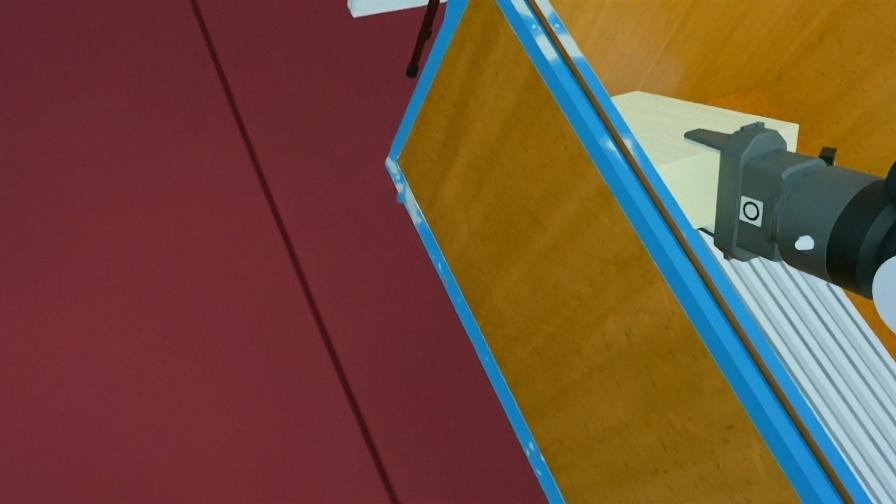

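Request:
move(
  target={"side":"right","x":0.37,"y":-0.524,"z":0.49,"quat_wxyz":[0.9063,-0.0053,-0.4226,-0.0113]},
  min_time_s=1,
  cameras=[],
)

Request:
move(
  target={"side":"right","x":0.37,"y":-0.524,"z":0.463,"quat_wxyz":[0.9063,-0.0053,-0.4226,-0.0113]},
  min_time_s=1.3,
  cameras=["head_camera"],
)

Request:
move(
  target={"side":"right","x":0.37,"y":-0.524,"z":0.453,"quat_wxyz":[0.9063,-0.0053,-0.4226,-0.0113]},
  min_time_s=1,
  cameras=[],
)

Scene clock: 121.13 s.
Joint torques (N m): left_arm=[1.36 1.33 1.8 -7.72 -0.06 -1.83 0.07] | right_arm=[-8 -20.95 -16.06 -3.1 -0.48 -6.96 -0.45]
External joint torques (N m): left_arm=[-0.42 -0.8 0.45 0.33 -0.09 -0.16 0.11] | right_arm=[-7.62 -6.47 -7.55 -1.92 -0.66 -5.47 -0.49]
Motor temperatures (°C): left_arm=[30 28 31 36 34 32 37] | right_arm=[34 30 32 33 35 38 34]
Wrist force (N): left_arm=[-4.5 0.9 -5.3] | right_arm=[-20.9 1.6 -17.5]
Wrist torque (N m): left_arm=[-0.29 -0.14 0.15] | right_arm=[-0.34 1.40 0.16]
Wrist force, peak (N): left_arm=[-5.5 0.7 -5.9] | right_arm=[-19.5 -21.3 -19.2]
move: done
base_odometry: x=+0.411 y=-0.523 heading=+1.580
lidar_m: 4.24 2.06 1.49 1.42 1.48 2.01 4.68 0.52 0.37 0.35 0.36 0.50
base_status: not commanded
joint_positions: torso_squat_rad=+1.120 torso_shift_rad=+0.200 torso_pitch_rad=+0.601 torso_yaw_rad=+0.000 left_shoulder_pitch_rad=+0.037 left_shoulder_roll_rad=+0.150 left_shoulder_yaw_rad=-0.043 left_elbow_rad=-1.600 left_forearm_roll_rad=-0.014 left_wrist_pitch_rad=+0.002 left_hand_roll_rad=+0.027 left_gripper_m=+0.099 right_shoulder_pitch_rad=+0.105 right_shoulder_roll_rad=-1.256 right_shoulder_yaw_rad=+0.056 right_elbow_rad=-1.564 right_forearm_roll_rad=-1.248 right_wrist_pitch_rad=-0.050 right_hand_roll_rad=-0.022 right_gripper_m=+0.074 head_pan_rad=-0.520 head_tilt_rad=+0.600
joint_status: all done
wheel_motors_off: 0
motor_effort: left_wheel=-18(19) right_wheel=+26(28)
chest: x=+0.0076 y=-0.0002 z=+0.8347 quat_wxyz=(+0.955, +0.000, +0.296, +0.000) (m; base frame)
left_hand: x=+0.2952 y=+0.2482 z=+0.3576 quat_wxyz=(+0.885, +0.016, -0.460, -0.068) (m; base frame)
right_hand: x=+0.3678 y=-0.5242 z=+0.4884 quat_wxyz=(+0.907, -0.008, -0.420, -0.013) (m; base frame)
right_hand_status: reached (checked arc, planned for 1.0 s): 3 mm and 0.5 deg off.
pictures: none
No camera images: "cameras" was empty.

Scene clock: 122.77 s.
Joint torques (N m): left_arm=[1.29 1.55 2.12 -7.66 -0.03 -1.88 -0.08] | right_arm=[-8.78 -19.82 -15.11 -2.4 -0.05 -7.17 -0.48]
External joint torques (N m): left_arm=[-0.5 -0.58 0.77 0.39 -0.05 -0.2 -0.04] | right_arm=[-8.01 -4.05 -7.09 -1.41 -0.2 -5.67 -0.52]
Motor temperatures (°C): left_arm=[30 28 31 36 34 32 37] | right_arm=[34 30 32 33 35 39 34]
Wrist force (N): left_arm=[-4.9 0.4 -4.9] | right_arm=[-21.7 2.1 -17.5]
Wrist torque (N m): left_arm=[-0.25 -0.15 0.16] | right_arm=[-0.31 1.39 0.17]
Wrist force, peak (N): left_arm=[-5.4 1.1 -5.6] | right_arm=[-22.4 1.7 -17.7]
move: done
base_odometry: x=+0.411 y=-0.523 heading=+1.580
lidar_m: 4.25 2.05 1.49 1.42 1.47 2.00 4.65 0.51 0.38 0.35 0.35 0.50
base_status: not commanded
joint_positions: torso_squat_rad=+1.120 torso_shift_rad=+0.200 torso_pitch_rad=+0.601 torso_yaw_rad=+0.000 left_shoulder_pitch_rad=+0.037 left_shoulder_roll_rad=+0.150 left_shoulder_yaw_rad=-0.043 left_elbow_rad=-1.600 left_forearm_roll_rad=-0.014 left_wrist_pitch_rad=+0.002 left_hand_roll_rad=+0.027 left_gripper_m=+0.099 right_shoulder_pitch_rad=-0.005 right_shoulder_roll_rad=-1.238 right_shoulder_yaw_rad=+0.195 right_elbow_rad=-1.465 right_forearm_roll_rad=-1.219 right_wrist_pitch_rad=-0.109 right_hand_roll_rad=-0.044 right_gripper_m=+0.074 head_pan_rad=-0.520 head_tilt_rad=+0.600
joint_status: all done
wheel_motors_off: 0
motor_effort: left_wheel=-18(19) right_wheel=+25(28)
chest: x=+0.0076 y=-0.0002 z=+0.8347 quat_wxyz=(+0.955, +0.000, +0.296, +0.000) (m; base frame)
left_hand: x=+0.2952 y=+0.2482 z=+0.3576 quat_wxyz=(+0.885, +0.016, -0.460, -0.068) (m; base frame)
right_hand: x=+0.3677 y=-0.5245 z=+0.4622 quat_wxyz=(+0.908, -0.011, -0.419, -0.014) (m; base frame)
right_hand_status: reached (checked arc, planned for 1.3 s): 3 mm and 0.8 deg off.
pictures: head_camera
camera_calibration:
head_camera: T_world_to_cam=[[-0.426217, -0.868414, 0.253369, -0.192124], [-0.842932, 0.2796, -0.459662, 0.622497], [0.328335, -0.409489, -0.851185, 0.73981], [0, 0, 0, 1]] pos_world=[0.199931, -0.0379486, 0.964531]

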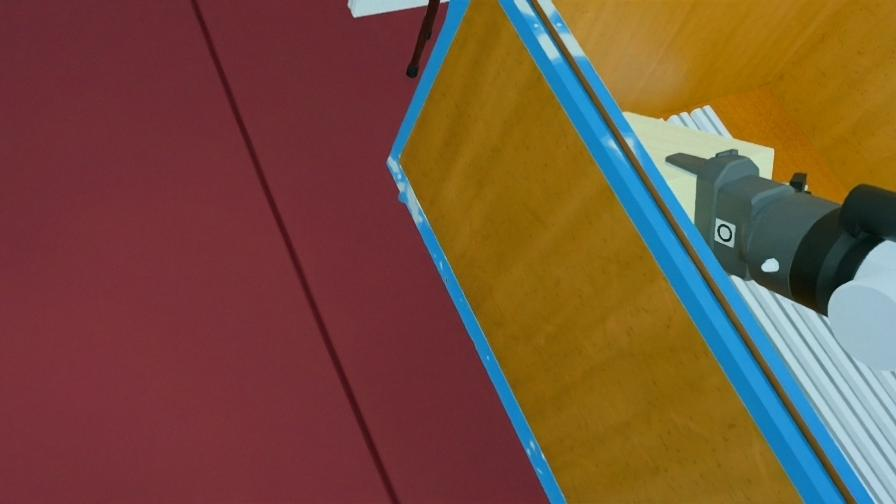

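Scene clock: 124.10 s.
Joint torques (N m): left_arm=[1.57 1.23 1.66 -7.56 -0.04 -1.86 -0.11] | right_arm=[-8.11 -22.31 -12.16 -1.38 0.39 -5.27 0.04]
External joint torques (N m): left_arm=[-0.21 -0.9 0.31 0.49 -0.06 -0.18 -0.06] | right_arm=[-6.98 -5.83 -4.54 -0.8 0.26 -3.78 0]
Motor temperatures (°C): left_arm=[30 28 31 36 34 32 37] | right_arm=[34 30 32 33 35 39 34]
Wrist force (N): left_arm=[-5.1 0.7 -4.7] | right_arm=[-16.9 0.5 -11.2]
Wrist torque (N m): left_arm=[-0.28 -0.15 0.19] | right_arm=[0.41 0.75 -0.35]
Wrist force, peak (N): left_arm=[-5.1 0.8 -5.6] | right_arm=[-22.8 1.6 -16.8]
move: done
base_odometry: x=+0.411 y=-0.523 heading=+1.580
lidar_m: 4.24 2.05 1.48 1.42 1.47 2.01 4.66 0.51 0.37 0.35 0.36 0.50
base_status: not commanded
joint_positions: torso_squat_rad=+1.120 torso_shift_rad=+0.200 torso_pitch_rad=+0.600 torso_yaw_rad=+0.000 left_shoulder_pitch_rad=+0.037 left_shoulder_roll_rad=+0.150 left_shoulder_yaw_rad=-0.043 left_elbow_rad=-1.600 left_forearm_roll_rad=-0.014 left_wrist_pitch_rad=+0.002 left_hand_roll_rad=+0.027 left_gripper_m=+0.099 right_shoulder_pitch_rad=-0.066 right_shoulder_roll_rad=-1.256 right_shoulder_yaw_rad=+0.298 right_elbow_rad=-1.412 right_forearm_roll_rad=-1.191 right_wrist_pitch_rad=-0.167 right_hand_roll_rad=-0.107 right_gripper_m=+0.074 head_pan_rad=-0.520 head_tilt_rad=+0.600
joint_status: all done
wheel_motors_off: 0
motor_effort: left_wheel=-18(19) right_wheel=+26(28)
chest: x=+0.0074 y=-0.0001 z=+0.8347 quat_wxyz=(+0.955, +0.000, +0.296, +0.000) (m; base frame)
left_hand: x=+0.2952 y=+0.2482 z=+0.3577 quat_wxyz=(+0.885, +0.016, -0.460, -0.068) (m; base frame)
right_hand: x=+0.3682 y=-0.5241 z=+0.4522 quat_wxyz=(+0.907, -0.007, -0.421, -0.013) (m; base frame)
right_hand_status: reached (checked arc, planned for 1.0 s): 2 mm and 0.4 deg off.
pictures: none
No camera images: "cameras" was empty.

Request:
move(
  joints={"right_gripper_m":0.078},
  cameras=[],
)

Request:
move(
  joints={"right_gripper_m":0.086},
  cameras=[],
)

Request:
move(
  joints={"right_gripper_m":0.1},
  cameras=[],
)

Request:
move(
  target={"side":"right","x":0.346,"y":-0.524,"z":0.440,"quat_wxyz":[0.9063,-0.0053,-0.4226,-0.0113]},
  min_time_s=1.5,
  cameras=["right_wrist_camera"],
)

Request:
move(
  target={"side":"right","x":0.323,"y":-0.524,"z":0.410,"quat_wxyz":[0.9063,-0.0053,-0.4226,-0.0113]},
  min_time_s=1.5,
  cameras=["head_camera","right_wrist_camera"],
)

Scene clock: 128.73 s.
Joint torques (N m): left_arm=[1.23 1.13 1.93 -7.61 0.05 -1.92 -0.05] | right_arm=[-5.74 -20.86 -11.48 -1.54 0.19 -3.48 0.18]
External joint torques (N m): left_arm=[-0.54 -1 0.58 0.45 0.03 -0.24 -0.01] | right_arm=[-4.59 -4.37 -3.84 -0.95 0.07 -1.98 0.14]
Motor temperatures (°C): left_arm=[30 28 31 36 34 32 37] | right_arm=[34 31 32 32 35 38 34]
Wrist force (N): left_arm=[-4.9 0.9 -5.4] | right_arm=[-12.1 2.2 -3.4]
Wrist torque (N m): left_arm=[-0.29 -0.14 0.15] | right_arm=[-0.25 -0.09 -0.17]
Wrist force, peak (N): left_arm=[-4.8 1.0 -6.2] | right_arm=[-17.8 0.5 -12.0]
move: done
base_odometry: x=+0.411 y=-0.523 heading=+1.580
lidar_m: 4.24 2.05 1.49 1.42 1.47 2.00 4.66 0.52 0.37 0.35 0.36 0.50
base_status: not commanded
joint_positions: torso_squat_rad=+1.120 torso_shift_rad=+0.200 torso_pitch_rad=+0.600 torso_yaw_rad=+0.000 left_shoulder_pitch_rad=+0.037 left_shoulder_roll_rad=+0.150 left_shoulder_yaw_rad=-0.043 left_elbow_rad=-1.600 left_forearm_roll_rad=-0.014 left_wrist_pitch_rad=+0.002 left_hand_roll_rad=+0.027 left_gripper_m=+0.099 right_shoulder_pitch_rad=-0.067 right_shoulder_roll_rad=-1.256 right_shoulder_yaw_rad=+0.298 right_elbow_rad=-1.412 right_forearm_roll_rad=-1.191 right_wrist_pitch_rad=-0.168 right_hand_roll_rad=-0.107 right_gripper_m=+0.078 head_pan_rad=-0.520 head_tilt_rad=+0.600
joint_status: all done
wheel_motors_off: 0
motor_effort: left_wheel=-18(19) right_wheel=+27(27)
chest: x=+0.0074 y=-0.0001 z=+0.8347 quat_wxyz=(+0.955, +0.000, +0.296, +0.000) (m; base frame)
left_hand: x=+0.2952 y=+0.2482 z=+0.3577 quat_wxyz=(+0.885, +0.016, -0.460, -0.068) (m; base frame)
right_hand: x=+0.3686 y=-0.5241 z=+0.4526 quat_wxyz=(+0.907, -0.008, -0.421, -0.013) (m; base frame)
pictures: none
No camera images: "cameras" was empty.

Scene clock: 129.27 s.
Joint torques (N m): left_arm=[1.48 1.37 1.76 -7.59 -0.05 -1.79 -0.02] | right_arm=[-5.71 -20.79 -11.48 -1.27 0.3 -3.09 0.1]
External joint torques (N m): left_arm=[-0.3 -0.75 0.41 0.47 -0.08 -0.11 0.03] | right_arm=[-4.56 -4.3 -3.85 -0.69 0.17 -1.6 0.06]
Motor temperatures (°C): left_arm=[30 28 31 36 34 32 37] | right_arm=[34 31 32 32 35 38 34]
Wrist force (N): left_arm=[-4.7 0.4 -5.0] | right_arm=[-11.1 2.7 -1.2]
Wrist torque (N m): left_arm=[-0.19 -0.15 0.15] | right_arm=[-0.20 -0.22 -0.22]
Wrist force, peak (N): left_arm=[-4.8 1.2 -6.2] | right_arm=[-11.7 2.5 -2.8]
move: done
base_odometry: x=+0.411 y=-0.523 heading=+1.580
lidar_m: 4.24 2.04 1.49 1.43 1.47 1.99 4.66 0.52 0.37 0.35 0.36 0.50
base_status: not commanded
joint_positions: torso_squat_rad=+1.120 torso_shift_rad=+0.200 torso_pitch_rad=+0.600 torso_yaw_rad=+0.000 left_shoulder_pitch_rad=+0.037 left_shoulder_roll_rad=+0.150 left_shoulder_yaw_rad=-0.043 left_elbow_rad=-1.600 left_forearm_roll_rad=-0.014 left_wrist_pitch_rad=+0.002 left_hand_roll_rad=+0.027 left_gripper_m=+0.099 right_shoulder_pitch_rad=-0.067 right_shoulder_roll_rad=-1.256 right_shoulder_yaw_rad=+0.298 right_elbow_rad=-1.412 right_forearm_roll_rad=-1.191 right_wrist_pitch_rad=-0.168 right_hand_roll_rad=-0.107 right_gripper_m=+0.086 head_pan_rad=-0.520 head_tilt_rad=+0.600
joint_status: all done
wheel_motors_off: 0
motor_effort: left_wheel=-18(18) right_wheel=+26(27)
chest: x=+0.0074 y=-0.0001 z=+0.8347 quat_wxyz=(+0.955, +0.000, +0.296, +0.000) (m; base frame)
left_hand: x=+0.2952 y=+0.2482 z=+0.3577 quat_wxyz=(+0.885, +0.016, -0.460, -0.068) (m; base frame)
right_hand: x=+0.3687 y=-0.5241 z=+0.4526 quat_wxyz=(+0.907, -0.008, -0.421, -0.013) (m; base frame)
pictures: none
No camera images: "cameras" was empty.

Scene clock: 129.87 s.
Joint torques (N m): left_arm=[1.11 1.13 2.1 -7.59 0.07 -1.78 -0.08] | right_arm=[-5.87 -21.15 -10.99 -1.06 0.3 -2.9 0.27]
External joint torques (N m): left_arm=[-0.67 -1 0.76 0.46 0.04 -0.1 -0.04] | right_arm=[-4.72 -4.66 -3.36 -0.47 0.18 -1.41 0.23]
Motor temperatures (°C): left_arm=[30 28 31 36 34 32 37] | right_arm=[34 31 32 32 35 38 34]
Wrist force (N): left_arm=[-4.7 0.4 -5.4] | right_arm=[-11.6 3.4 -3.6]
Wrist torque (N m): left_arm=[-0.23 -0.15 0.15] | right_arm=[-0.20 -0.32 -0.26]
Wrist force, peak (N): left_arm=[-4.6 0.8 -5.7] | right_arm=[-11.6 3.4 -3.6]
move: done
base_odometry: x=+0.411 y=-0.523 heading=+1.580
lidar_m: 4.27 2.05 1.48 1.42 1.48 2.00 4.67 0.51 0.38 0.35 0.35 0.49
base_status: not commanded
joint_positions: torso_squat_rad=+1.120 torso_shift_rad=+0.200 torso_pitch_rad=+0.600 torso_yaw_rad=+0.000 left_shoulder_pitch_rad=+0.037 left_shoulder_roll_rad=+0.150 left_shoulder_yaw_rad=-0.043 left_elbow_rad=-1.600 left_forearm_roll_rad=-0.014 left_wrist_pitch_rad=+0.002 left_hand_roll_rad=+0.027 left_gripper_m=+0.099 right_shoulder_pitch_rad=-0.067 right_shoulder_roll_rad=-1.256 right_shoulder_yaw_rad=+0.298 right_elbow_rad=-1.412 right_forearm_roll_rad=-1.191 right_wrist_pitch_rad=-0.168 right_hand_roll_rad=-0.107 right_gripper_m=+0.099 head_pan_rad=-0.520 head_tilt_rad=+0.600
joint_status: all done
wheel_motors_off: 0
motor_effort: left_wheel=-17(18) right_wheel=+26(26)
chest: x=+0.0074 y=-0.0001 z=+0.8347 quat_wxyz=(+0.955, +0.000, +0.296, +0.000) (m; base frame)
left_hand: x=+0.2952 y=+0.2482 z=+0.3577 quat_wxyz=(+0.885, +0.016, -0.460, -0.068) (m; base frame)
right_hand: x=+0.3687 y=-0.5241 z=+0.4527 quat_wxyz=(+0.907, -0.008, -0.421, -0.013) (m; base frame)
pictures: none
No camera images: "cameras" was empty.

Scene clock: 131.70 s.
Joint torques (N m): left_arm=[1.37 1.19 1.83 -7.51 -0.02 -1.89 -0.01] | right_arm=[-0.49 -16.53 -7.85 0 0.27 -2.92 -0.19]
External joint torques (N m): left_arm=[-0.4 -0.94 0.49 0.54 -0.05 -0.22 0.03] | right_arm=[-0.28 -0.47 -0.69 0.48 0.17 -1.43 -0.23]
Motor temperatures (°C): left_arm=[30 28 31 36 34 32 37] | right_arm=[34 31 32 32 35 38 34]
Wrist force (N): left_arm=[-4.3 1.7 -4.8] | right_arm=[-11.1 1.1 -6.2]
Wrist torque (N m): left_arm=[-0.39 -0.06 0.13] | right_arm=[-0.08 -0.41 -0.18]
Wrist force, peak (N): left_arm=[-4.7 1.5 -6.1] | right_arm=[-11.3 2.2 -7.2]
move: done
base_odometry: x=+0.411 y=-0.523 heading=+1.580
lidar_m: 4.24 2.05 1.48 1.42 1.47 2.01 4.65 0.50 0.37 0.35 0.35 0.49
base_status: not commanded
joint_positions: torso_squat_rad=+1.120 torso_shift_rad=+0.200 torso_pitch_rad=+0.600 torso_yaw_rad=+0.000 left_shoulder_pitch_rad=+0.037 left_shoulder_roll_rad=+0.150 left_shoulder_yaw_rad=-0.043 left_elbow_rad=-1.600 left_forearm_roll_rad=-0.014 left_wrist_pitch_rad=+0.002 left_hand_roll_rad=+0.027 left_gripper_m=+0.099 right_shoulder_pitch_rad=-0.035 right_shoulder_roll_rad=-1.235 right_shoulder_yaw_rad=+0.327 right_elbow_rad=-1.399 right_forearm_roll_rad=-1.170 right_wrist_pitch_rad=-0.231 right_hand_roll_rad=-0.111 right_gripper_m=+0.099 head_pan_rad=-0.520 head_tilt_rad=+0.600
joint_status: all done
wheel_motors_off: 0
motor_effort: left_wheel=-17(18) right_wheel=+26(27)
chest: x=+0.0074 y=-0.0001 z=+0.8347 quat_wxyz=(+0.955, +0.000, +0.296, +0.000) (m; base frame)
left_hand: x=+0.2952 y=+0.2482 z=+0.3577 quat_wxyz=(+0.885, +0.016, -0.460, -0.068) (m; base frame)
right_hand: x=+0.3461 y=-0.5236 z=+0.4399 quat_wxyz=(+0.907, -0.008, -0.421, -0.012) (m; base frame)
right_hand_status: reached (checked arc, planned for 1.5 s): 0 mm and 0.4 deg off.
pictures: right_wrist_camera
camera_calibration:
right_wrist_camera: T_world_to_cam=[[-0.625445, -0.0134429, -0.780152, 0.551355], [-0.386553, 0.873868, 0.29484, 0.488742], [0.677787, 0.485977, -0.551753, 0.334805], [0, 0, 0, 1]] pos_world=[0.306841, -0.582392, 0.470769]

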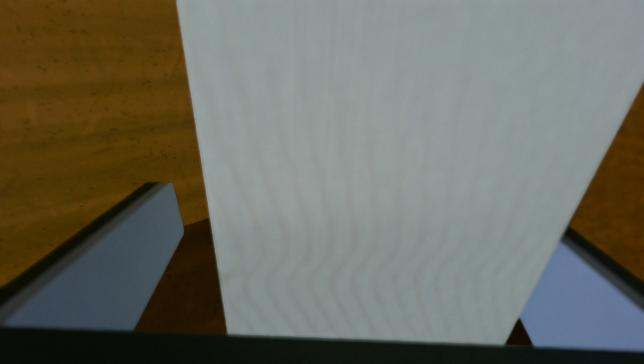

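Scene clock: 133.53 s.
Joint torques (N m): left_arm=[1.32 1.42 1.86 -7.72 -0.03 -1.83 -0.1] | right_arm=[-6.59 -15.9 -7.82 -2.54 0.27 -3.72 -0.35]
External joint torques (N m): left_arm=[-0.46 -0.7 0.51 0.33 -0.05 -0.15 -0.06] | right_arm=[-7.09 0.46 -1.54 -2.43 0.24 -2.25 -0.39]
Motor temperatures (°C): left_arm=[30 28 31 36 34 32 37] | right_arm=[34 31 32 32 35 38 34]
Wrist force (N): left_arm=[-4.6 0.8 -5.1] | right_arm=[-12.8 -2.9 -0.7]
Wrist torque (N m): left_arm=[-0.24 -0.09 0.14] | right_arm=[-0.19 -0.05 0.05]
Wrist force, peak (N): left_arm=[-5.1 1.3 -5.6] | right_arm=[-12.8 2.7 -7.9]
move: done
base_odometry: x=+0.411 y=-0.523 heading=+1.580
lidar_m: 4.25 2.06 1.48 1.41 1.48 2.00 4.65 0.51 0.36 0.35 0.35 0.49
base_status: not commanded
joint_positions: torso_squat_rad=+1.120 torso_shift_rad=+0.200 torso_pitch_rad=+0.600 torso_yaw_rad=+0.000 left_shoulder_pitch_rad=+0.037 left_shoulder_roll_rad=+0.150 left_shoulder_yaw_rad=-0.043 left_elbow_rad=-1.600 left_forearm_roll_rad=-0.014 left_wrist_pitch_rad=+0.002 left_hand_roll_rad=+0.027 left_gripper_m=+0.099 right_shoulder_pitch_rad=-0.084 right_shoulder_roll_rad=-1.181 right_shoulder_yaw_rad=+0.442 right_elbow_rad=-1.287 right_forearm_roll_rad=-1.090 right_wrist_pitch_rad=-0.331 right_hand_roll_rad=-0.173 right_gripper_m=+0.099 head_pan_rad=-0.520 head_tilt_rad=+0.600
joint_status: all done
wheel_motors_off: 0
motor_effort: left_wheel=-18(18) right_wheel=+26(27)
chest: x=+0.0074 y=-0.0001 z=+0.8347 quat_wxyz=(+0.955, +0.000, +0.296, +0.000) (m; base frame)
left_hand: x=+0.2952 y=+0.2481 z=+0.3577 quat_wxyz=(+0.885, +0.016, -0.460, -0.068) (m; base frame)
right_hand: x=+0.3217 y=-0.5245 z=+0.4101 quat_wxyz=(+0.907, -0.009, -0.420, -0.012) (m; base frame)
right_hand_status: reached (checked arc, planned for 1.5 s): 1 mm and 0.6 deg off.
pictures: head_camera, right_wrist_camera
camera_calibration:
head_camera: T_world_to_cam=[[-0.426356, -0.868318, 0.253466, -0.192234], [-0.842707, 0.279457, -0.460161, 0.622822], [0.328733, -0.40979, -0.850886, 0.739706], [0, 0, 0, 1]] pos_world=[0.19973, -0.0378481, 0.964729]
right_wrist_camera: T_world_to_cam=[[-0.626659, -0.0154234, -0.779141, 0.511729], [-0.385095, 0.87533, 0.292402, 0.490178], [0.677496, 0.48328, -0.554473, 0.335077], [0, 0, 0, 1]] pos_world=[0.282432, -0.583111, 0.441171]

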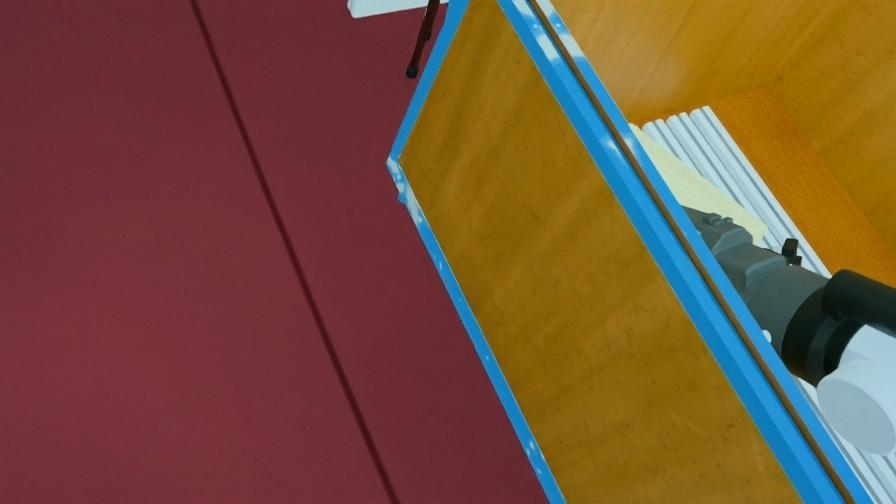

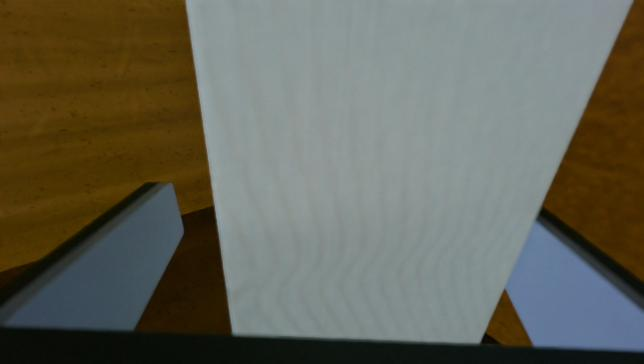

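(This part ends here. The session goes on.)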